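# Press the gauge pin on the yellow-magnet post

## Task

Find the one post of the checking fixture that has a yellow magnet on it. Press that post's gauge pin fully home and keep it pressed for about one second; after that the spring may push it back out. Do not touch the other three gauge pins, and do not move the magnet.

## Robot and tools

Robot: two UR20-style arms, left_arm and right_arm, each ending in a Robotiq 2F-85 two-finger gripper. In the scene frame (origin at table-top height, midway between the nominal bases) +z is up, +x points out over the table and left_arm sits on the +y side. Image left and right do not match arm names. Calibrated bases: left_arm at (+0.060, +0.928, 0) m, right_arm at (-0.064, -0.817, 0) m, both turned almost not at all about z. Each arm reports its gripper pose in its own base frame. end_effector_position is the centre of the closed finger pads. The fingers point along the gripper's +z and open and close along its y. A camera block juts up to 12 cm toward the gripper's +x. There are two wrist cameras, cam_left_wrist and cam_right_wrist, each 896x504.

execute_actions(actions, cameras): actions is a list of actions. Each action is a table of at most 15 rows, one row per 1/30 s step; a short table keeps its last row until step 15. Every row is a single flat list of 20 numbers in [-1, 1] covering both arms, even if one arm is idle: left dx, dy, dz, rx, ry, rz, left gripper position, force_limit, speed, activate, then the same ten for the right arm. dx..rz are offsets, not poses: they are measured along the Hand target's own axes, from the Hand target as it was when that action began. Every row counts from that same start, but each new action starts again from the then-current Hand target, so repeating an offset keeps moving. Scale: 1.0 = 0.6 m for dx, dy, dz and 180 degrees for the rotation vector rx, ry, rz. Six zeros mean no new pose for that arm. Gripper numbers are absolute settings. position: +1 is fully open (85 mm), about -0.8 brings the pads together, -1 closes until blocked. force_limit and speed run from -1 to +1; speed -1 is about 20 mm/s and +1 about 150 mm/s; both start at +1. activate stays 0; send 1 once only if fault reads 7 or 13. Always resend a gripper's current numbers, because 0 is itself a command. cameras takes a list of names, ["all"] or []. Images come back by default only when actions is empty.

move(target, speed, blend, stop_force, zero, blocking, cameras): this runs straight-line paths. target is either one 20-number row with the same layout, scale and offset meaning as above, or a list of up to 15 such rows. Every row in the list is counted from the Hand targets at the start of the move, not from the previous row. speed is the path top speed in m/s, from 0.002 to 4.2 (default 0.25); turns run at up to twice that in rad/s. It can be one number or one per target. blend is a corner radius in m (default 0, meaning stop at each target). stop_force is a single value in N from 6 to 120 for both arms. It ends an arm's path when the push against its motion exceeds that value, then backs the arm off slightly. It does not sense light contact, and it is unreliable while the gripper rotates. zero (default true) re-zeroes the force sensor before the move. blocking=false returns after 0.5 s and cannot be combined with stop_force. Paths do not avoid obstacles. The result adds a move: line: done, off_target, moving, held or fault, plus limits=paced or held. done means at rest within 3 mm and 2 degrees of the target; it does not tell you whether anything was touched.

wait(seconds 0 to 3600) lets time run without new commands. stop brakes a running move. zoom_image(camera, region=[x0, y0, x1, y1]) enlarges part of the latest image; the region may be at most 504 pixels in each direction. zero_wrist_force(arm) takes the current wrist reading as the new zero. read_manual gives licence texts only. finished_scene(scene) ends the scene and cannot be undone. Call it only once the pin has been held in.

Results report: Hand target (the last commanded pose after clipping; the next offsets count from it), end_effector_position, quat_wxyz, velocities (left out when joints are still), joint positions and torques, and wrist force and torque in the gripper's own axes (including the peak since the last report). Gripper results give object_status (0 moving, 1 blocked while opening, 2 blocked while closing, i.e. a grip, 3 reached the target or pads touching), position_measured in counts (3 open, about 130 at 40 mm, about 230 pads together), fault, Tool commands, and motor temperatures. A gripper often settles a little short of its Hand target. A later execute_actions call, even with zeros, asks for the target again; otherwise send the remaining gap as an offset.

Motion notes: orientation commands are clipped to within 32 degrees of the measured orientation at each step. Motion lags commands by about 0.2 s. Joint speeds are capped. Do not route a path near an arm's own base, because the elbow can swing round. A clearance check holds back commands that bring the two arms too close together.

Avoid: the arms are stiff, so a target even slightly beyond firm contact can trigger a fault stop. The stop lasts 10 s and is caused by roughly 150 N (plus or minus 25 N) of outside force, or by joint contact torque at its limit (wrist joints 98.4 N m). Approach slowly with a modest stop_force, or step the pin in by small offsets while watching the wrist force. To release a push, command the target back past the gripper. Keep impacts gentle, never let the arms hit each other, and knock nothing off the table, including the magnet. Motors above 70 °C report MOTOR HOT and brake at 85 °C. Do not leave an arm stretched out or pressing for long.

Each tool is called after "Request:" by a JSON object that holds its "name" and its "arguments".

## Session

Request:
{"name": "execute_actions", "arguments": {"actions": []}}

Scene clock: 0.00 s.
left_arm: end_effector_position=(+1.5589, -0.2113, +0.3064) position_measured=3 object_status=3 fault=0 end_effector_quat_wxyz=(+0.164, +0.615, -0.603, +0.481) | right_arm: end_effector_position=(+0.3647, +0.8809, +0.2847) position_measured=3 object_status=3 fault=0 end_effector_quat_wxyz=(-0.039, +0.207, +0.977, +0.001)
Joint positions: left_arm=[-0.105 -0.646 1.222 -2.923 -2.399 -2.05] | right_arm=[4.504 -1.813 -1.999 -0.898 1.65 1.781]
Joint velocities: within noise
Joint torques (N m): no reading
Motor temperatures (°C): left_arm=[24 36 26 39 35 34] | right_arm=[29 36 36 38 34 39]
Wrist force (N): no reading
Wrist torque (N m): no reading
Wrist force, peak (N): no reading
Hand target: left_arm +1.5589, -0.2113, +0.3064; +0.164, +0.615, -0.603, +0.481 | right_arm +0.3647, +0.8809, +0.2847; -0.039, +0.207, +0.977, +0.001
Tool commands: left_gripper/position=+1.0 left_gripper/force_limit=+1.0 left_gripper/speed=+1.0 left_gripper/activate=+0.0 right_gripper/position=+1.0 right_gripper/force_limit=+1.0 right_gripper/speed=+1.0 right_gripper/activate=+0.0

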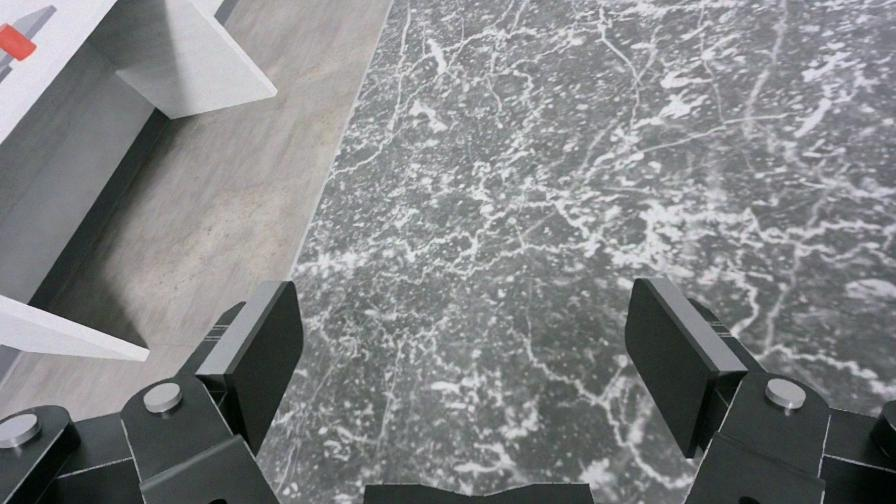

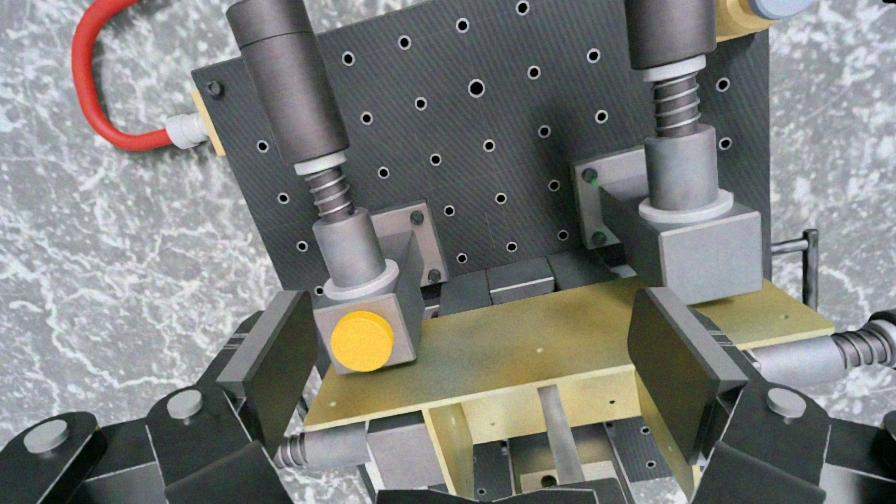

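Request:
{"name": "move", "arguments": {"target": [0,0,0,0,0,0,1,1,1,0,0.25,-0.05,-0.1,0,0,0,-1,0,0,0], "cameras": ["cam_right_wrist"]}}

Scene clock: 1.90 s.
left_arm: end_effector_position=(+1.5589, -0.2113, +0.3064) position_measured=3 object_status=3 fault=0 end_effector_quat_wxyz=(+0.164, +0.615, -0.603, +0.481) | right_arm: end_effector_position=(+0.2206, +0.9132, +0.3565) position_measured=232 object_status=3 fault=0 end_effector_quat_wxyz=(-0.039, +0.207, +0.977, +0.001)
Joint positions: left_arm=[-0.105 -0.646 1.222 -2.923 -2.399 -2.05] | right_arm=[4.663 -1.742 -1.973 -0.983 1.649 1.94]
Joint torques (N m): left_arm=[0.8 -265.71 -93.79 -9.94 -2.57 -0.63] | right_arm=[19.78 133.29 102.81 5.09 -4.32 4.64]
Wrist force (N): left_arm=[0.2 -0.2 -0.1] | right_arm=[2.3 0.2 1.0]
Wrist torque (N m): left_arm=[-0.04 -0.03 0.00] | right_arm=[-0.11 -0.49 -0.11]
Wrist force, peak (N): left_arm=[0.1 -0.5 0.2] | right_arm=[5.1 -0.2 -0.6]
Hand target: left_arm +1.5589, -0.2113, +0.3064; +0.164, +0.615, -0.603, +0.481 | right_arm +0.2205, +0.9133, +0.3565; -0.039, +0.207, +0.977, +0.001
Off the commanded pose: left_arm 0.000 m, 0 deg | right_arm 0.000 m, 0 deg.
move: done
cam_right_wrist: T_world_to_cam=[[0.43549, 0.8988, -0.04995, -0.89044], [0.85337, -0.39455, 0.34071, 0.069], [0.28652, -0.191, -0.93884, 0.56271]] pos_world=[0.16767, 0.93503, 0.46031]

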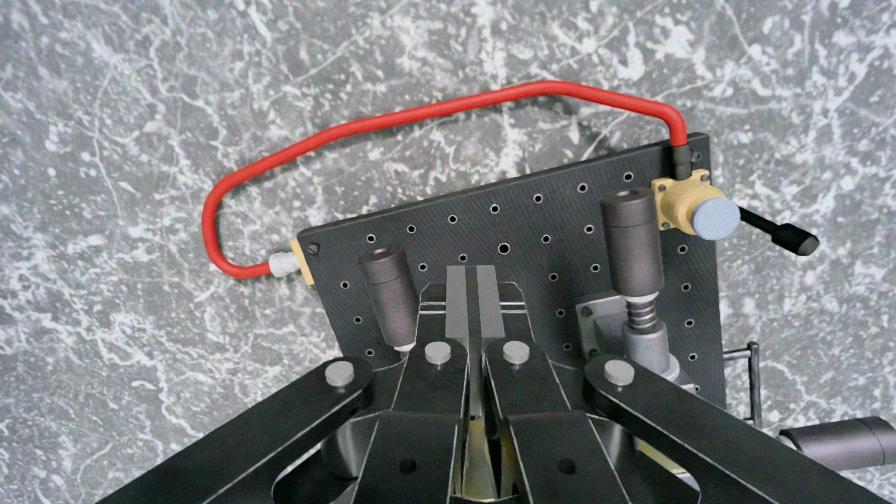

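Request:
{"name": "move", "arguments": {"target": [0,0,0,0,0,0,1,1,1,0,0.0597,-0.0302,0.0993,-0.0018,-0.0248,-0.0707,-1,0,0,0], "cameras": ["cam_right_wrist"]}}

Scene clock: 4.63 s.
left_arm: end_effector_position=(+1.5589, -0.2113, +0.3064) position_measured=3 object_status=3 fault=0 end_effector_quat_wxyz=(+0.164, +0.615, -0.603, +0.481) | right_arm: end_effector_position=(+0.1760, +0.9123, +0.3003) position_measured=232 object_status=3 fault=0 end_effector_quat_wxyz=(-0.001, +0.098, +0.995, +0.000)
Joint positions: left_arm=[-0.105 -0.646 1.222 -2.923 -2.399 -2.05] | right_arm=[4.739 -1.77 -2.027 -0.915 1.572 1.794]
Joint torques (N m): left_arm=[2.68 -265.24 -93.45 -9.44 -2.65 -1.11] | right_arm=[19.8 93.78 72.9 16.52 -5.14 -6.28]
Wrist force (N): left_arm=[0.0 -0.2 -0.3] | right_arm=[1.1 0.0 0.0]
Wrist torque (N m): left_arm=[-0.04 0.01 0.00] | right_arm=[-0.03 -0.30 0.26]
Wrist force, peak (N): left_arm=[0.5 -0.5 0.0] | right_arm=[2.6 0.3 1.8]
Hand target: left_arm +1.5589, -0.2113, +0.3064; +0.164, +0.615, -0.603, +0.481 | right_arm +0.1760, +0.9123, +0.3002; -0.001, +0.098, +0.995, +0.000
Off the commanded pose: left_arm 0.000 m, 0 deg | right_arm 0.000 m, 0 deg.
move: done
cam_right_wrist: T_world_to_cam=[[0.23017, 0.9726, -0.03287, -0.90922], [0.89003, -0.19673, 0.41127, -0.08231], [0.39354, -0.12391, -0.91092, 0.43413]] pos_world=[0.11168, 0.92191, 0.39942]

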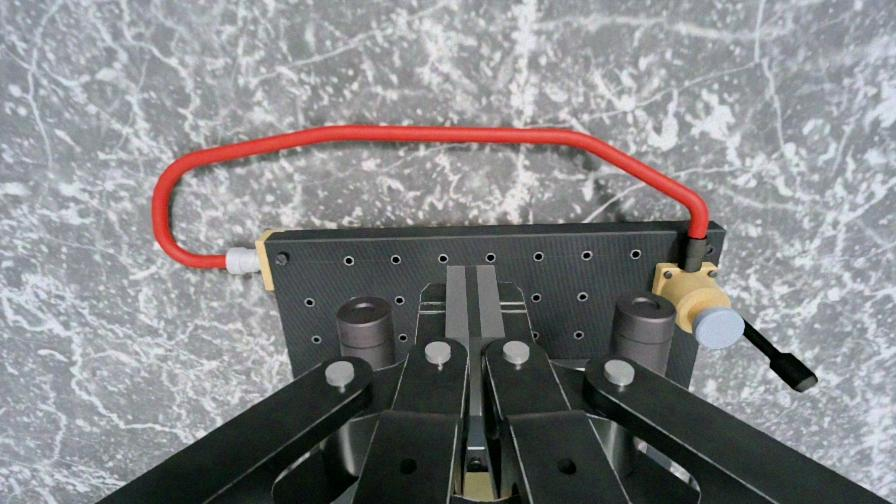

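Request:
{"name": "move", "arguments": {"target": [0,0,0,0,0,0,1,1,1,0,-0.062,-0.1077,0.2283,0,0,0,-1,0,0,0], "cameras": ["cam_right_wrist"]}}

Scene clock: 6.47 s.
left_arm: end_effector_position=(+1.5589, -0.2113, +0.3064) position_measured=3 object_status=3 fault=0 end_effector_quat_wxyz=(+0.164, +0.615, -0.603, +0.481) | right_arm: end_effector_position=(+0.1997, +0.8417, +0.1633) position_measured=232 object_status=3 fault=0 end_effector_quat_wxyz=(-0.001, +0.098, +0.995, +0.000)
Joint positions: left_arm=[-0.105 -0.646 1.222 -2.923 -2.399 -2.05] | right_arm=[4.713 -1.836 -2.2 -0.677 1.572 1.768]
Joint torques (N m): left_arm=[-0.66 -266.07 -91.78 -9.46 -3.12 -0.78] | right_arm=[-17.62 89.93 53.35 15.54 -2.74 -6.08]
Wrist force (N): left_arm=[0.1 0.0 0.0] | right_arm=[1.3 0.5 0.2]
Wrist torque (N m): left_arm=[-0.01 -0.01 0.00] | right_arm=[0.36 -0.19 0.37]
Wrist force, peak (N): left_arm=[-0.3 -0.3 -0.4] | right_arm=[2.0 1.4 -2.7]
Hand target: left_arm +1.5589, -0.2113, +0.3064; +0.164, +0.615, -0.603, +0.481 | right_arm +0.1997, +0.8416, +0.1632; -0.001, +0.098, +0.995, +0.000
Off the commanded pose: left_arm 0.000 m, 0 deg | right_arm 0.000 m, 0 deg.
move: done
cam_right_wrist: T_world_to_cam=[[0.22981, 0.97268, -0.03277, -0.85057], [0.89004, -0.19643, 0.4114, -0.06124], [0.39372, -0.12371, -0.91087, 0.29105]] pos_world=[0.13538, 0.85131, 0.26243]

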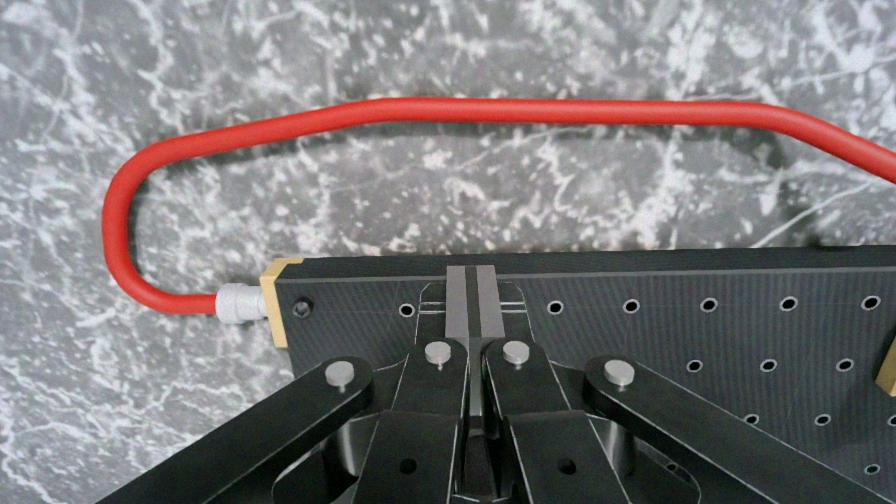

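Request:
{"name": "move", "arguments": {"target": [0,0,0,0,0,0,1,1,1,0,-0.15,0,0,0,0,0,-1,0,0,0], "speed": 0.025, "stop_force": 45, "cameras": ["cam_right_wrist"]}}

Request:
{"name": "wait", "arguments": {"seconds": 1}}

Scene clock: 10.10 s.
left_arm: end_effector_position=(+1.5589, -0.2113, +0.3064) position_measured=3 object_status=3 fault=0 end_effector_quat_wxyz=(+0.164, +0.615, -0.603, +0.481) | right_arm: end_effector_position=(+0.2523, +0.8312, +0.1632) position_measured=232 object_status=3 fault=0 end_effector_quat_wxyz=(-0.001, +0.098, +0.995, +0.000)
Joint positions: left_arm=[-0.105 -0.646 1.222 -2.923 -2.399 -2.05] | right_arm=[4.651 -1.839 -2.195 -0.678 1.572 1.705]
Joint torques (N m): left_arm=[-1.33 -266.58 -92.66 -9.22 -2.8 -0.91] | right_arm=[-15.71 128.03 47.93 12.53 -10.73 5.42]
Wrist force (N): left_arm=[-0.2 -0.1 -0.2] | right_arm=[41.6 1.7 -7.0]
Wrist torque (N m): left_arm=[-0.03 0.03 0.00] | right_arm=[0.49 -0.73 -0.27]
Wrist force, peak (N): left_arm=[0.1 -0.4 -0.4] | right_arm=[109.0 -4.7 -1.2]
Hand target: left_arm +1.5589, -0.2113, +0.3064; +0.164, +0.615, -0.603, +0.481 | right_arm +0.2523, +0.8312, +0.1632; -0.001, +0.098, +0.995, +0.000 (not the last commanded pose)
Off the commanded pose: left_arm 0.000 m, 0 deg | right_arm 0.036 m, 0 deg.
move: contact (right_arm)
cam_right_wrist: T_world_to_cam=[[0.22982, 0.97268, -0.03279, -0.85244], [0.89007, -0.19643, 0.41131, -0.11005], [0.39364, -0.12372, -0.9109, 0.26898]] pos_world=[0.18798, 0.84081, 0.26232]

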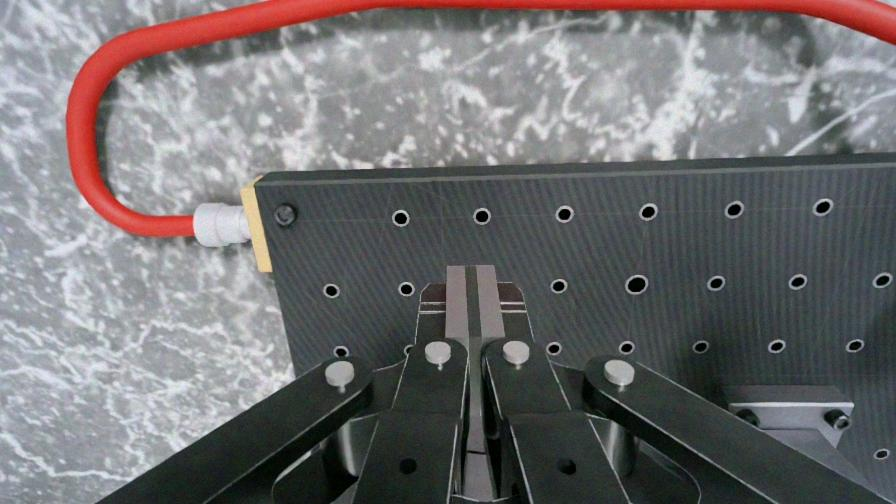

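Scene clock: 11.10 s.
left_arm: end_effector_position=(+1.5589, -0.2113, +0.3064) position_measured=3 object_status=3 fault=0 end_effector_quat_wxyz=(+0.164, +0.615, -0.603, +0.481) | right_arm: end_effector_position=(+0.2523, +0.8312, +0.1632) position_measured=232 object_status=3 fault=0 end_effector_quat_wxyz=(-0.001, +0.098, +0.995, +0.000)
Joint positions: left_arm=[-0.105 -0.646 1.222 -2.923 -2.399 -2.05] | right_arm=[4.651 -1.839 -2.195 -0.678 1.572 1.705]
Joint torques (N m): left_arm=[-0.26 -268.58 -93.17 -9.71 -2.65 -1.09] | right_arm=[-13.1 128.93 47.64 12.31 -7.86 5.39]
Wrist force (N): left_arm=[-0.1 -0.4 0.0] | right_arm=[39.5 2.8 -5.1]
Wrist torque (N m): left_arm=[-0.07 0.03 0.00] | right_arm=[0.49 -0.69 -0.27]
Wrist force, peak (N): left_arm=[0.4 -0.3 -0.2] | right_arm=[41.8 1.9 -7.0]
Hand target: left_arm +1.5589, -0.2113, +0.3064; +0.164, +0.615, -0.603, +0.481 | right_arm +0.2523, +0.8312, +0.1632; -0.001, +0.098, +0.995, +0.000 (not the last commanded pose)
Tool commands: left_gripper/position=+1.0 left_gripper/force_limit=+1.0 left_gripper/speed=+1.0 left_gripper/activate=+0.0 right_gripper/position=-1.0 right_gripper/force_limit=+0.0 right_gripper/speed=+0.0 right_gripper/activate=+0.0
Off the commanded pose: left_arm 0.000 m, 0 deg | right_arm 0.036 m, 0 deg.
wait: 1.00 s; at rest by 0.17 s

Request:
{"name": "move", "arguments": {"target": [0,0,0,0,0,0,1,1,1,0,-0.03,0,0,0,0,0,-1,0,0,0], "speed": 0.004, "stop_force": 20}}

Request:
{"name": "wait", "arguments": {"seconds": 1.3, "cameras": ["cam_right_wrist"]}}

Scene clock: 12.20 s.
left_arm: end_effector_position=(+1.5589, -0.2113, +0.3064) position_measured=3 object_status=3 fault=0 end_effector_quat_wxyz=(+0.164, +0.615, -0.603, +0.481) | right_arm: end_effector_position=(+0.2525, +0.8311, +0.1632) position_measured=232 object_status=3 fault=0 end_effector_quat_wxyz=(-0.001, +0.098, +0.995, +0.000)
Joint positions: left_arm=[-0.105 -0.646 1.222 -2.923 -2.399 -2.05] | right_arm=[4.65 -1.839 -2.195 -0.678 1.572 1.705]
Joint torques (N m): left_arm=[3.65 -266.27 -92.25 -9.88 -2.25 -1.01] | right_arm=[-34.45 120.28 55.8 7.77 -23.59 5.35]
Wrist force (N): left_arm=[-0.2 -0.4 -0.2] | right_arm=[60.0 5.8 -3.2]
Wrist torque (N m): left_arm=[-0.08 0.03 0.00] | right_arm=[0.55 -0.89 -0.30]
Wrist force, peak (N): left_arm=[0.2 -0.5 -0.2] | right_arm=[66.3 6.8 -4.4]
Hand target: left_arm +1.5589, -0.2113, +0.3064; +0.164, +0.615, -0.603, +0.481 | right_arm +0.2524, +0.8311, +0.1632; -0.001, +0.098, +0.995, +0.000 (not the last commanded pose)
Off the commanded pose: left_arm 0.000 m, 0 deg | right_arm 0.018 m, 0 deg.
move: contact (right_arm)

Scene clock: 13.50 s.
left_arm: end_effector_position=(+1.5589, -0.2113, +0.3064) position_measured=3 object_status=3 fault=0 end_effector_quat_wxyz=(+0.164, +0.615, -0.603, +0.481) | right_arm: end_effector_position=(+0.2524, +0.8311, +0.1632) position_measured=232 object_status=3 fault=0 end_effector_quat_wxyz=(-0.001, +0.098, +0.995, +0.000)
Joint positions: left_arm=[-0.105 -0.646 1.222 -2.923 -2.399 -2.05] | right_arm=[4.65 -1.839 -2.195 -0.678 1.572 1.705]
Joint torques (N m): left_arm=[-1.2 -271.16 -89.85 -9.74 -2.3 -1.79] | right_arm=[-33.31 120.59 56.91 3.8 -23.05 5.27]
Wrist force (N): left_arm=[0.0 -0.2 -0.1] | right_arm=[58.5 3.7 -2.6]
Wrist torque (N m): left_arm=[-0.03 0.01 0.00] | right_arm=[0.51 -0.81 -0.29]
Wrist force, peak (N): left_arm=[0.0 -0.4 0.2] | right_arm=[60.3 5.0 -2.7]
Hand target: left_arm +1.5589, -0.2113, +0.3064; +0.164, +0.615, -0.603, +0.481 | right_arm +0.2524, +0.8311, +0.1632; -0.001, +0.098, +0.995, +0.000 (not the last commanded pose)
Tool commands: left_gripper/position=+1.0 left_gripper/force_limit=+1.0 left_gripper/speed=+1.0 left_gripper/activate=+0.0 right_gripper/position=-1.0 right_gripper/force_limit=+0.0 right_gripper/speed=+0.0 right_gripper/activate=+0.0
Off the commanded pose: left_arm 0.000 m, 0 deg | right_arm 0.018 m, 0 deg.
wait: 1.30 s; at rest by 0.17 s
cam_right_wrist: T_world_to_cam=[[0.2299, 0.97266, -0.0328, -0.85236], [0.89015, -0.19653, 0.41112, -0.11004], [0.39343, -0.12371, -0.91099, 0.26899]] pos_world=[0.18808, 0.84071, 0.26232]

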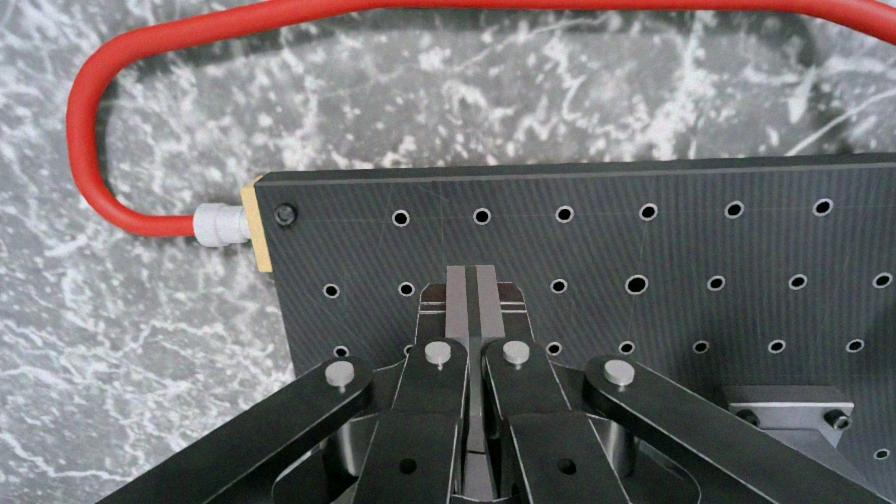

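Request:
{"name": "move", "arguments": {"target": [0,0,0,0,0,0,1,1,1,0,0.1,0,0,0,0,0,-1,0,0,0], "speed": 0.1}}

Request:
{"name": "finished_scene", "arguments": {"scene": 1}}

Scene clock: 14.80 s.
left_arm: end_effector_position=(+1.5589, -0.2113, +0.3064) position_measured=3 object_status=3 fault=0 end_effector_quat_wxyz=(+0.164, +0.615, -0.603, +0.481) | right_arm: end_effector_position=(+0.1937, +0.8428, +0.1632) position_measured=232 object_status=3 fault=0 end_effector_quat_wxyz=(-0.001, +0.098, +0.995, +0.000)
Joint positions: left_arm=[-0.105 -0.646 1.222 -2.923 -2.399 -2.05] | right_arm=[4.72 -1.836 -2.2 -0.677 1.572 1.775]
Joint torques (N m): left_arm=[-1.28 -262.86 -94.75 -9.18 -2.93 -0.95] | right_arm=[20.85 135.86 60.1 15.92 -1.13 5.65]
Wrist force (N): left_arm=[0.2 -0.2 0.3] | right_arm=[2.6 0.9 5.4]
Wrist torque (N m): left_arm=[-0.03 -0.02 0.00] | right_arm=[0.43 -0.41 -0.04]
Wrist force, peak (N): left_arm=[0.1 -0.5 0.1] | right_arm=[59.0 3.8 -2.7]
Hand target: left_arm +1.5589, -0.2113, +0.3064; +0.164, +0.615, -0.603, +0.481 | right_arm +0.1936, +0.8428, +0.1632; -0.001, +0.098, +0.995, +0.000
Off the commanded pose: left_arm 0.000 m, 0 deg | right_arm 0.000 m, 0 deg.
move: done

The scene is finished: the task was done.


## Next scene

The same job, from a new start.

Request:
{"name": "execute_actions", "arguments": {"actions": []}}

Scene clock: 0.00 s.
left_arm: end_effector_position=(+1.2449, -0.9950, +0.1726) position_measured=3 object_status=3 fault=0 end_effector_quat_wxyz=(-0.052, -0.612, +0.785, -0.079) | right_arm: end_effector_position=(+1.5911, -0.4431, +0.2264) position_measured=3 object_status=3 fault=0 end_effector_quat_wxyz=(+0.277, +0.852, -0.343, +0.282)
Joint positions: left_arm=[-0.774 -0.625 0.99 -2.08 -1.695 -2.108] | right_arm=[3.13 -2.528 -1.097 -0.679 0.847 -2.545]
Joint velocities: within noise
Joint torques (N m): no reading
Motor temperatures (°C): left_arm=[24 35 26 39 34 34] | right_arm=[28 35 36 37 34 38]
Wrist force (N): no reading
Wrist torque (N m): no reading
Wrist force, peak (N): no reading
Hand target: left_arm +1.2449, -0.9950, +0.1726; -0.052, -0.612, +0.785, -0.079 | right_arm +1.5911, -0.4431, +0.2264; +0.277, +0.852, -0.343, +0.282
Tool commands: left_gripper/position=+1.0 left_gripper/force_limit=+1.0 left_gripper/speed=+1.0 left_gripper/activate=+0.0 right_gripper/position=+1.0 right_gripper/force_limit=+1.0 right_gripper/speed=+1.0 right_gripper/activate=+0.0
camera_calibration:
cam_left_wrist: T_world_to_cam=[[-0.96269, 0.26452, -0.05706, 1.47173], [0.24163, 0.93521, 0.25882, 0.60288], [0.12183, 0.23538, -0.96424, 0.36947]] pos_world=[1.22613, -1.04009, 0.28419]
cam_right_wrist: T_world_to_cam=[[-0.7524, -0.61621, 0.23277, 0.88009], [-0.65701, 0.67666, -0.33238, 1.43887], [0.04731, -0.40301, -0.91397, 0.06985]] pos_world=[1.60422, -0.40315, 0.33723]

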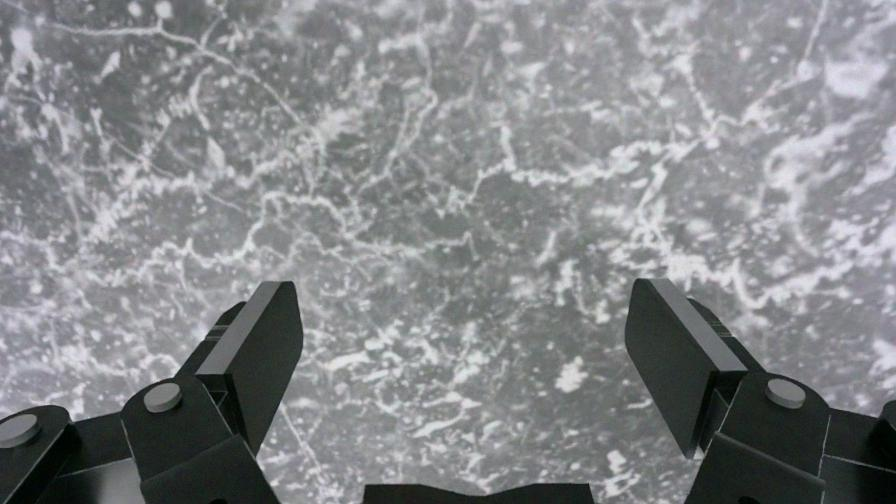

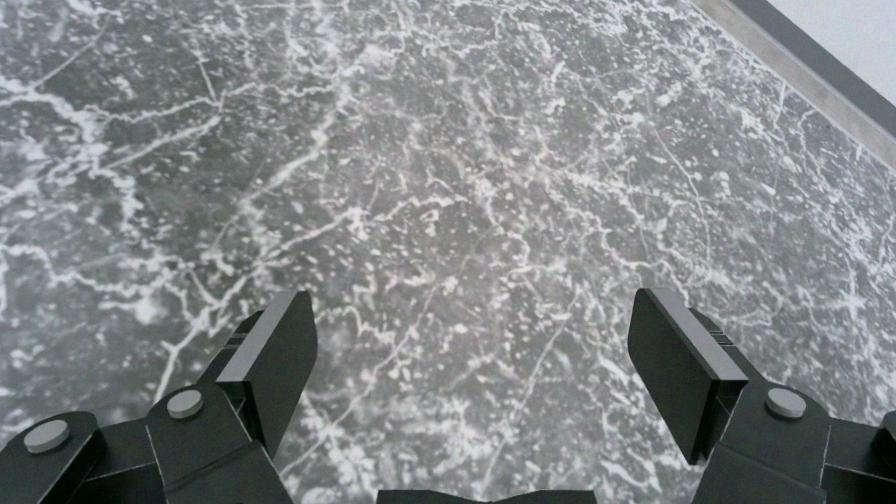

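Request:
{"name": "move", "arguments": {"target": [[0.05,0.1,-0.4,0,0,0,-1,0,0,0,0,0,0,0,0,0,-1,0,0,0],[0.213,0.87,-0.823,0,0,0,-1,0,0,0,0,0,0,0,0,0,-1,0,0,0]], "blend": [0.08,0], "speed": 0.6, "cameras": ["cam_left_wrist"]}}

Scene clock: 3.93 s.
left_arm: end_effector_position=(+0.7001, -0.8998, +0.6484) position_measured=232 object_status=3 fault=0 end_effector_quat_wxyz=(-0.052, -0.612, +0.785, -0.079) | right_arm: end_effector_position=(+1.5911, -0.4431, +0.2264) position_measured=232 object_status=3 fault=0 end_effector_quat_wxyz=(+0.277, +0.852, -0.343, +0.282)
Joint positions: left_arm=[-1.063 -1.344 1.516 -1.917 -1.649 -2.395] | right_arm=[3.13 -2.528 -1.097 -0.679 0.847 -2.545]
Joint torques (N m): left_arm=[-8.84 -187.76 -84.31 -6.84 5.71 -5.18] | right_arm=[0.34 266 99.08 9.97 -2.1 -1.29]
Wrist force (N): left_arm=[0.4 0.1 -0.1] | right_arm=[-0.1 -0.1 -0.3]
Wrist torque (N m): left_arm=[0.08 -0.02 0.09] | right_arm=[0.00 0.00 0.00]
Wrist force, peak (N): left_arm=[1.3 1.3 -6.1] | right_arm=[-0.5 0.0 -0.3]
Hand target: left_arm +0.6999, -0.8997, +0.6486; -0.052, -0.612, +0.785, -0.079 | right_arm +1.5911, -0.4431, +0.2264; +0.277, +0.852, -0.343, +0.282
Off the commanded pose: left_arm 0.000 m, 0 deg | right_arm 0.000 m, 0 deg.
move: done; blend cut to 0 m at target 1
cam_left_wrist: T_world_to_cam=[[-0.96271, 0.26449, -0.05694, 0.94911], [0.24162, 0.9352, 0.25889, 0.52231], [0.12172, 0.23547, -0.96423, 0.87227]] pos_world=[0.68133, -0.94489, 0.7599]

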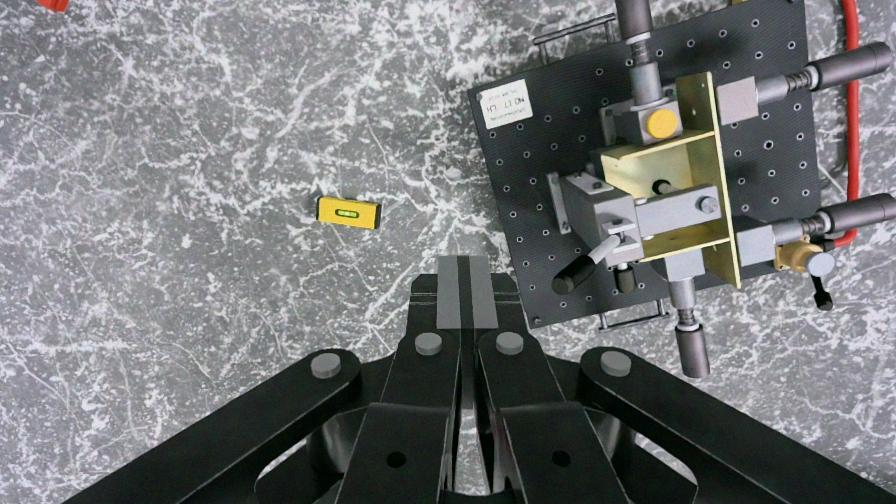

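Request:
{"name": "move", "arguments": {"target": [0.336,0.199,0.589,-0.0122,-0.0591,-0.0782,-1,0,0,0,0,0,0,0,0,0,-1,0,0,0], "speed": 0.5, "cameras": ["cam_left_wrist"]}}

Scene clock: 6.40 s.
left_arm: end_effector_position=(+0.5404, -1.1300, +0.3306) position_measured=232 object_status=3 fault=0 end_effector_quat_wxyz=(+0.000, +0.707, -0.707, +0.001) | right_arm: end_effector_position=(+1.5911, -0.4431, +0.2264) position_measured=232 object_status=3 fault=0 end_effector_quat_wxyz=(+0.277, +0.852, -0.343, +0.282)
Joint positions: left_arm=[-1.286 -1.059 1.515 -2.028 -1.571 -2.857] | right_arm=[3.13 -2.528 -1.097 -0.679 0.847 -2.545]
Joint torques (N m): left_arm=[-24.09 -167.93 -121.25 -5.33 6.46 -6.39] | right_arm=[0.79 262.96 100.78 11 -3.33 -0.03]
Wrist force (N): left_arm=[0.0 -0.3 -0.1] | right_arm=[0.3 0.0 -0.1]
Wrist torque (N m): left_arm=[-0.04 0.02 0.17] | right_arm=[0.01 -0.07 0.00]
Wrist force, peak (N): left_arm=[-2.2 -1.4 -4.1] | right_arm=[0.4 0.3 0.1]
Hand target: left_arm +0.5403, -1.1301, +0.3304; +0.000, +0.707, -0.707, +0.001 | right_arm +1.5911, -0.4431, +0.2264; +0.277, +0.852, -0.343, +0.282
Off the commanded pose: left_arm 0.000 m, 0 deg | right_arm 0.000 m, 0 deg.
move: done
cam_left_wrist: T_world_to_cam=[[-0.99962, 0.02618, 0.00839, 0.56719], [0.02726, 0.90458, 0.42544, 0.88465], [0.00355, 0.4255, -0.90495, 0.89855]] pos_world=[0.53967, -1.19742, 0.43203]

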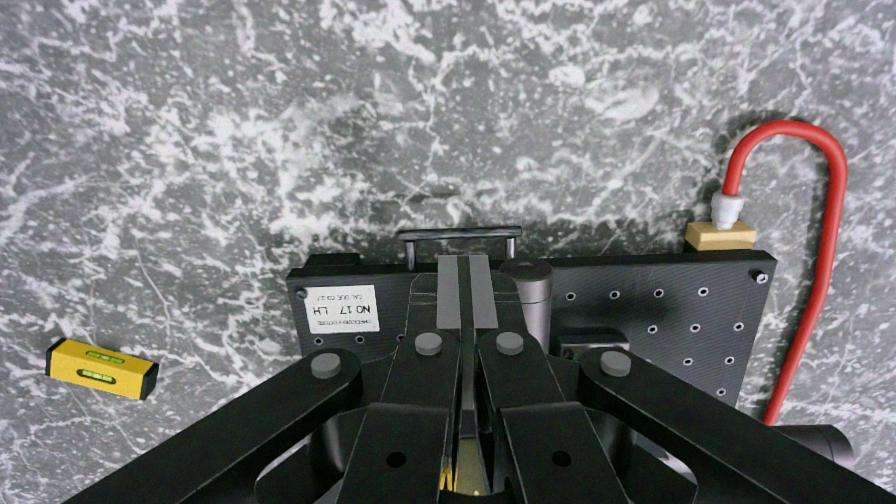

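Request:
{"name": "move", "arguments": {"target": [0.05,0.217,0,0,0,0,-1,0,0,0,0,0,0,0,0,0,-1,0,0,0], "speed": 0.5, "cameras": ["cam_left_wrist"]}}

Scene clock: 8.03 s.
left_arm: end_effector_position=(+0.4103, -1.1602, +0.3303) position_measured=232 object_status=3 fault=0 end_effector_quat_wxyz=(+0.000, +0.707, -0.707, +0.001) | right_arm: end_effector_position=(+1.5911, -0.4431, +0.2264) position_measured=232 object_status=3 fault=0 end_effector_quat_wxyz=(+0.277, +0.852, -0.343, +0.282)
Joint positions: left_arm=[-1.395 -1.082 1.553 -2.043 -1.571 -2.966] | right_arm=[3.13 -2.528 -1.097 -0.679 0.847 -2.545]
Joint torques (N m): left_arm=[-9.51 -226.24 -75.82 -14.17 6.4 -5.35] | right_arm=[0.74 267.03 97.46 10.08 -2.86 -1.07]
Wrist force (N): left_arm=[0.2 -0.2 -0.2] | right_arm=[-0.2 0.1 -0.1]
Wrist torque (N m): left_arm=[-0.01 -0.03 0.19] | right_arm=[0.02 0.01 0.00]
Wrist force, peak (N): left_arm=[-0.8 -4.5 0.3] | right_arm=[0.3 -0.2 -0.3]
Hand target: left_arm +0.4101, -1.1602, +0.3303; +0.000, +0.707, -0.707, +0.001 | right_arm +1.5911, -0.4431, +0.2264; +0.277, +0.852, -0.343, +0.282
Off the commanded pose: left_arm 0.000 m, 0 deg | right_arm 0.000 m, 0 deg.
move: done
cam_left_wrist: T_world_to_cam=[[-0.99962, 0.02604, 0.00844, 0.43774], [0.02716, 0.90449, 0.42564, 0.91548], [0.00345, 0.42571, -0.90485, 0.91184]] pos_world=[0.40957, -1.22762, 0.43173]

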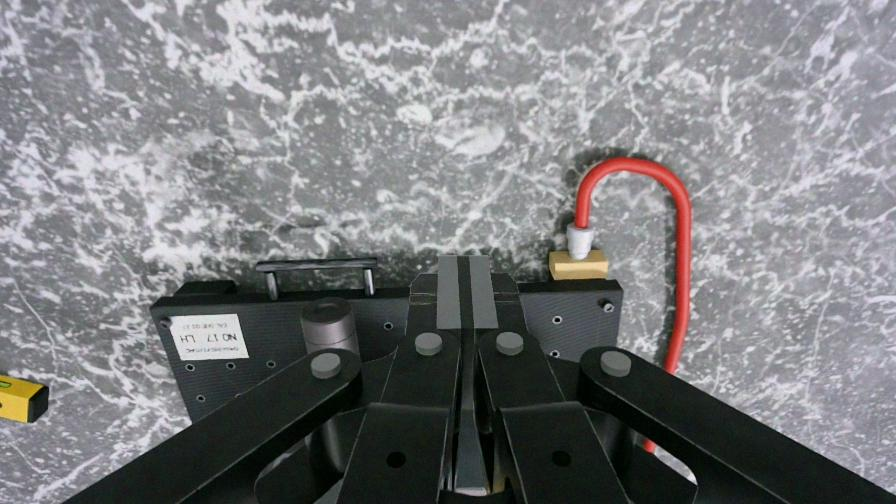

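Request:
{"name": "move", "arguments": {"target": [-0.09,-0.133,0.278,0,0,0,-1,0,0,0,0,0,0,0,0,0,-1,0,0,0], "speed": 0.3, "cameras": ["cam_left_wrist"]}}

Request:
{"name": "move", "arguments": {"target": [-0.13,0.003,0,0,0,0,-1,0,0,0,0,0,0,0,0,0,-1,0,0,0], "speed": 0.015, "stop_force": 55, "cameras": ["cam_left_wrist"]}}

Request:
{"name": "wait", "arguments": {"seconds": 1.2}}

Scene clock: 10.20 s.
left_arm: end_effector_position=(+0.4899, -1.1064, +0.1637) position_measured=232 object_status=3 fault=0 end_effector_quat_wxyz=(+0.000, +0.707, -0.707, +0.001) | right_arm: end_effector_position=(+1.5911, -0.4431, +0.2264) position_measured=232 object_status=3 fault=0 end_effector_quat_wxyz=(+0.277, +0.852, -0.343, +0.282)
Joint positions: left_arm=[-1.321 -0.997 1.68 -2.255 -1.571 -2.892] | right_arm=[3.13 -2.528 -1.097 -0.679 0.847 -2.545]
Joint torques (N m): left_arm=[15.28 -180.34 -61.64 -14.68 -5.81 3.31] | right_arm=[-1.72 263.11 97.7 10.47 -2.73 -0.1]
Wrist force (N): left_arm=[0.1 -0.9 -0.4] | right_arm=[-0.1 0.0 -0.1]
Wrist torque (N m): left_arm=[-0.17 0.04 -0.17] | right_arm=[0.01 -0.01 0.00]
Wrist force, peak (N): left_arm=[1.4 1.3 -3.5] | right_arm=[0.4 0.0 -0.3]
Hand target: left_arm +0.4899, -1.1064, +0.1635; +0.000, +0.707, -0.707, +0.001 | right_arm +1.5911, -0.4431, +0.2264; +0.277, +0.852, -0.343, +0.282
Off the commanded pose: left_arm 0.000 m, 0 deg | right_arm 0.000 m, 0 deg.
move: done
cam_left_wrist: T_world_to_cam=[[-0.99962, 0.02609, 0.00835, 0.51739], [0.02716, 0.90449, 0.42564, 0.93557], [0.00355, 0.42571, -0.90485, 0.73787]] pos_world=[0.48917, -1.17382, 0.26513]

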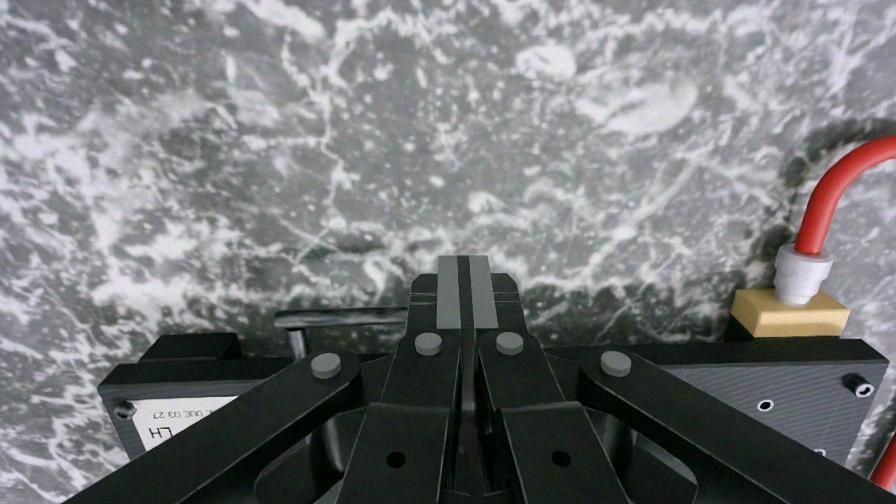

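Scene clock: 15.63 s.
left_arm: end_effector_position=(+0.4885, -1.0479, +0.1635) position_measured=232 object_status=3 fault=0 end_effector_quat_wxyz=(+0.000, +0.707, -0.707, +0.001) | right_arm: end_effector_position=(+1.5911, -0.4431, +0.2264) position_measured=232 object_status=3 fault=0 end_effector_quat_wxyz=(+0.277, +0.852, -0.343, +0.282)
Joint positions: left_arm=[-1.309 -1.045 1.768 -2.295 -1.571 -2.881] | right_arm=[3.13 -2.528 -1.097 -0.679 0.847 -2.545]
Joint torques (N m): left_arm=[8.27 -145.59 -55.86 6.44 2.44 -3.92] | right_arm=[0.18 264.72 96.23 10.52 -2.97 0.18]
Wrist force (N): left_arm=[49.1 2.9 -12.7] | right_arm=[-0.1 0.0 -0.1]
Wrist torque (N m): left_arm=[-0.17 -0.35 -0.48] | right_arm=[0.02 -0.01 0.00]
Wrist force, peak (N): left_arm=[88.2 -3.7 15.0] | right_arm=[0.5 0.2 -0.3]
Hand target: left_arm +0.4885, -1.0479, +0.1635; +0.000, +0.707, -0.707, +0.001 (not the last commanded pose) | right_arm +1.5911, -0.4431, +0.2264; +0.277, +0.852, -0.343, +0.282
Off the commanded pose: left_arm 0.020 m, 0 deg | right_arm 0.000 m, 0 deg.
move: contact (left_arm)
cam_left_wrist: T_world_to_cam=[[-0.99962, 0.02604, 0.00844, 0.5145], [0.02716, 0.90449, 0.42564, 0.88278], [0.00345, 0.42571, -0.90485, 0.71284]] pos_world=[0.48787, -1.11532, 0.26493]

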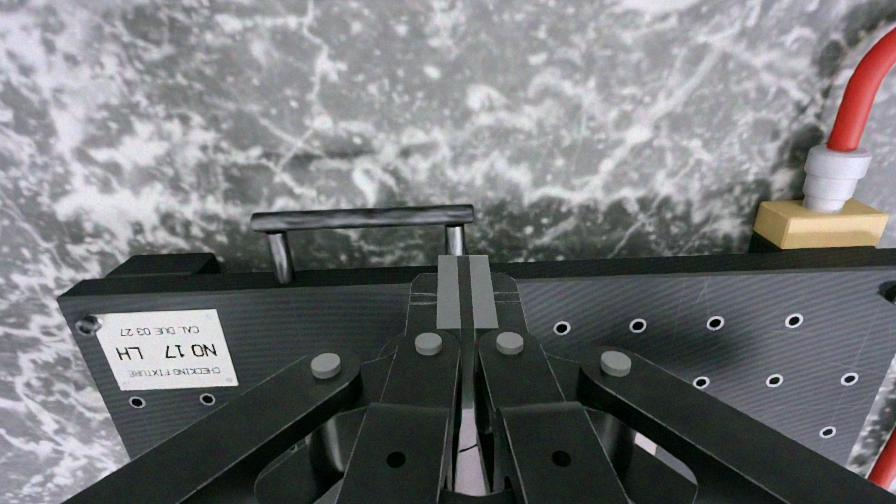

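Scene clock: 16.83 s.
left_arm: end_effector_position=(+0.4885, -1.0479, +0.1635) position_measured=232 object_status=3 fault=0 end_effector_quat_wxyz=(+0.000, +0.707, -0.707, +0.001) | right_arm: end_effector_position=(+1.5911, -0.4431, +0.2264) position_measured=232 object_status=3 fault=0 end_effector_quat_wxyz=(+0.277, +0.852, -0.343, +0.282)
Joint positions: left_arm=[-1.309 -1.045 1.768 -2.295 -1.571 -2.881] | right_arm=[3.13 -2.528 -1.097 -0.679 0.847 -2.545]
Joint torques (N m): left_arm=[7.96 -143.45 -57.47 3.34 5.93 -4.73] | right_arm=[1.34 267.62 94.87 10.77 -2.84 0.07]
Wrist force (N): left_arm=[48.3 1.9 -13.8] | right_arm=[0.1 -0.1 -0.1]
Wrist torque (N m): left_arm=[-0.20 -0.40 -0.46] | right_arm=[-0.01 -0.05 0.00]
Wrist force, peak (N): left_arm=[49.2 2.9 -12.6] | right_arm=[0.1 0.4 -0.4]
Hand target: left_arm +0.4885, -1.0479, +0.1635; +0.000, +0.707, -0.707, +0.001 (not the last commanded pose) | right_arm +1.5911, -0.4431, +0.2264; +0.277, +0.852, -0.343, +0.282
Tool commands: left_gripper/position=-1.0 left_gripper/force_limit=+0.0 left_gripper/speed=+0.0 left_gripper/activate=+0.0 right_gripper/position=-1.0 right_gripper/force_limit=+0.0 right_gripper/speed=+0.0 right_gripper/activate=+0.0
Off the commanded pose: left_arm 0.020 m, 0 deg | right_arm 0.000 m, 0 deg.
wait: 1.20 s; at rest by 0.17 s

Request:
{"name": "move", "arguments": {"target": [-0.02,0,0,0,0,0,-1,0,0,0,0,0,0,0,0,0,-1,0,0,0], "speed": 0.004, "stop_force": 15}}

Request:
{"name": "wait", "arguments": {"seconds": 1.2}}

Request:
{"name": "move", "arguments": {"target": [0.1,0,0,0,0,0,-1,0,0,0,0,0,0,0,0,0,-1,0,0,0], "speed": 0.1}}

Request:
{"name": "finished_scene", "arguments": {"scene": 2}}

Scene clock: 17.87 s.
left_arm: end_effector_position=(+0.4885, -1.0477, +0.1635) position_measured=232 object_status=3 fault=0 end_effector_quat_wxyz=(+0.000, +0.707, -0.707, +0.001) | right_arm: end_effector_position=(+1.5911, -0.4431, +0.2264) position_measured=232 object_status=3 fault=0 end_effector_quat_wxyz=(+0.277, +0.852, -0.343, +0.282)
Joint positions: left_arm=[-1.309 -1.046 1.769 -2.295 -1.571 -2.881] | right_arm=[3.13 -2.528 -1.097 -0.679 0.847 -2.545]
Joint torques (N m): left_arm=[20.75 -168.15 -46.26 19.17 6.69 1.09] | right_arm=[-4.27 265.94 95.7 9.8 -3.29 -0.42]
Wrist force (N): left_arm=[77.5 -8.6 4.6] | right_arm=[0.3 0.3 0.0]
Wrist torque (N m): left_arm=[-0.10 -0.34 -0.48] | right_arm=[0.06 -0.07 0.00]
Wrist force, peak (N): left_arm=[77.5 -8.6 4.6] | right_arm=[-0.3 0.1 -0.5]
Hand target: left_arm +0.4885, -1.0477, +0.1635; +0.000, +0.707, -0.707, +0.001 (not the last commanded pose) | right_arm +1.5911, -0.4431, +0.2264; +0.277, +0.852, -0.343, +0.282
Off the commanded pose: left_arm 0.012 m, 0 deg | right_arm 0.000 m, 0 deg.
move: contact (left_arm)

Scene clock: 19.07 s.
left_arm: end_effector_position=(+0.4885, -1.0477, +0.1635) position_measured=232 object_status=3 fault=0 end_effector_quat_wxyz=(+0.000, +0.707, -0.707, +0.001) | right_arm: end_effector_position=(+1.5911, -0.4431, +0.2264) position_measured=232 object_status=3 fault=0 end_effector_quat_wxyz=(+0.277, +0.852, -0.343, +0.282)
Joint positions: left_arm=[-1.309 -1.046 1.769 -2.295 -1.571 -2.881] | right_arm=[3.13 -2.528 -1.097 -0.679 0.847 -2.545]
Joint torques (N m): left_arm=[13.87 -162.98 -48.71 14.71 6.65 1.42] | right_arm=[-0.82 264.06 97.25 10.31 -3.34 -0.19]
Wrist force (N): left_arm=[70.8 -6.6 3.2] | right_arm=[0.0 0.1 0.2]
Wrist torque (N m): left_arm=[-0.06 -0.32 -0.47] | right_arm=[0.03 -0.01 0.00]
Wrist force, peak (N): left_arm=[77.8 -8.7 6.3] | right_arm=[-0.4 0.4 -0.3]
Hand target: left_arm +0.4885, -1.0477, +0.1635; +0.000, +0.707, -0.707, +0.001 (not the last commanded pose) | right_arm +1.5911, -0.4431, +0.2264; +0.277, +0.852, -0.343, +0.282
Tool commands: left_gripper/position=-1.0 left_gripper/force_limit=+0.0 left_gripper/speed=+0.0 left_gripper/activate=+0.0 right_gripper/position=-1.0 right_gripper/force_limit=+0.0 right_gripper/speed=+0.0 right_gripper/activate=+0.0
Off the commanded pose: left_arm 0.012 m, 0 deg | right_arm 0.000 m, 0 deg.
wait: 1.20 s; at rest by 0.17 s

Scene clock: 20.13 s.
left_arm: end_effector_position=(+0.4886, -1.1076, +0.1636) position_measured=232 object_status=3 fault=0 end_effector_quat_wxyz=(+0.000, +0.707, -0.707, +0.001) | right_arm: end_effector_position=(+1.5911, -0.4431, +0.2264) position_measured=232 object_status=3 fault=0 end_effector_quat_wxyz=(+0.277, +0.852, -0.343, +0.282)
Joint positions: left_arm=[-1.322 -0.996 1.679 -2.255 -1.571 -2.894] | right_arm=[3.13 -2.528 -1.097 -0.679 0.847 -2.545]
Joint torques (N m): left_arm=[-16.05 -179.15 -99.75 -5.83 5.29 -4.48] | right_arm=[-0.32 264.61 97.36 10.48 -2.53 -0.64]
Wrist force (N): left_arm=[-2.0 -0.7 -0.3] | right_arm=[0.0 0.3 0.0]
Wrist torque (N m): left_arm=[-0.15 0.43 0.18] | right_arm=[0.06 -0.03 0.00]
Wrist force, peak (N): left_arm=[70.0 -6.5 2.9] | right_arm=[0.2 0.5 0.2]
Hand target: left_arm +0.4886, -1.1077, +0.1636; +0.000, +0.707, -0.707, +0.001 | right_arm +1.5911, -0.4431, +0.2264; +0.277, +0.852, -0.343, +0.282
Off the commanded pose: left_arm 0.000 m, 0 deg | right_arm 0.000 m, 0 deg.
move: done

The scene is finished: the task was done.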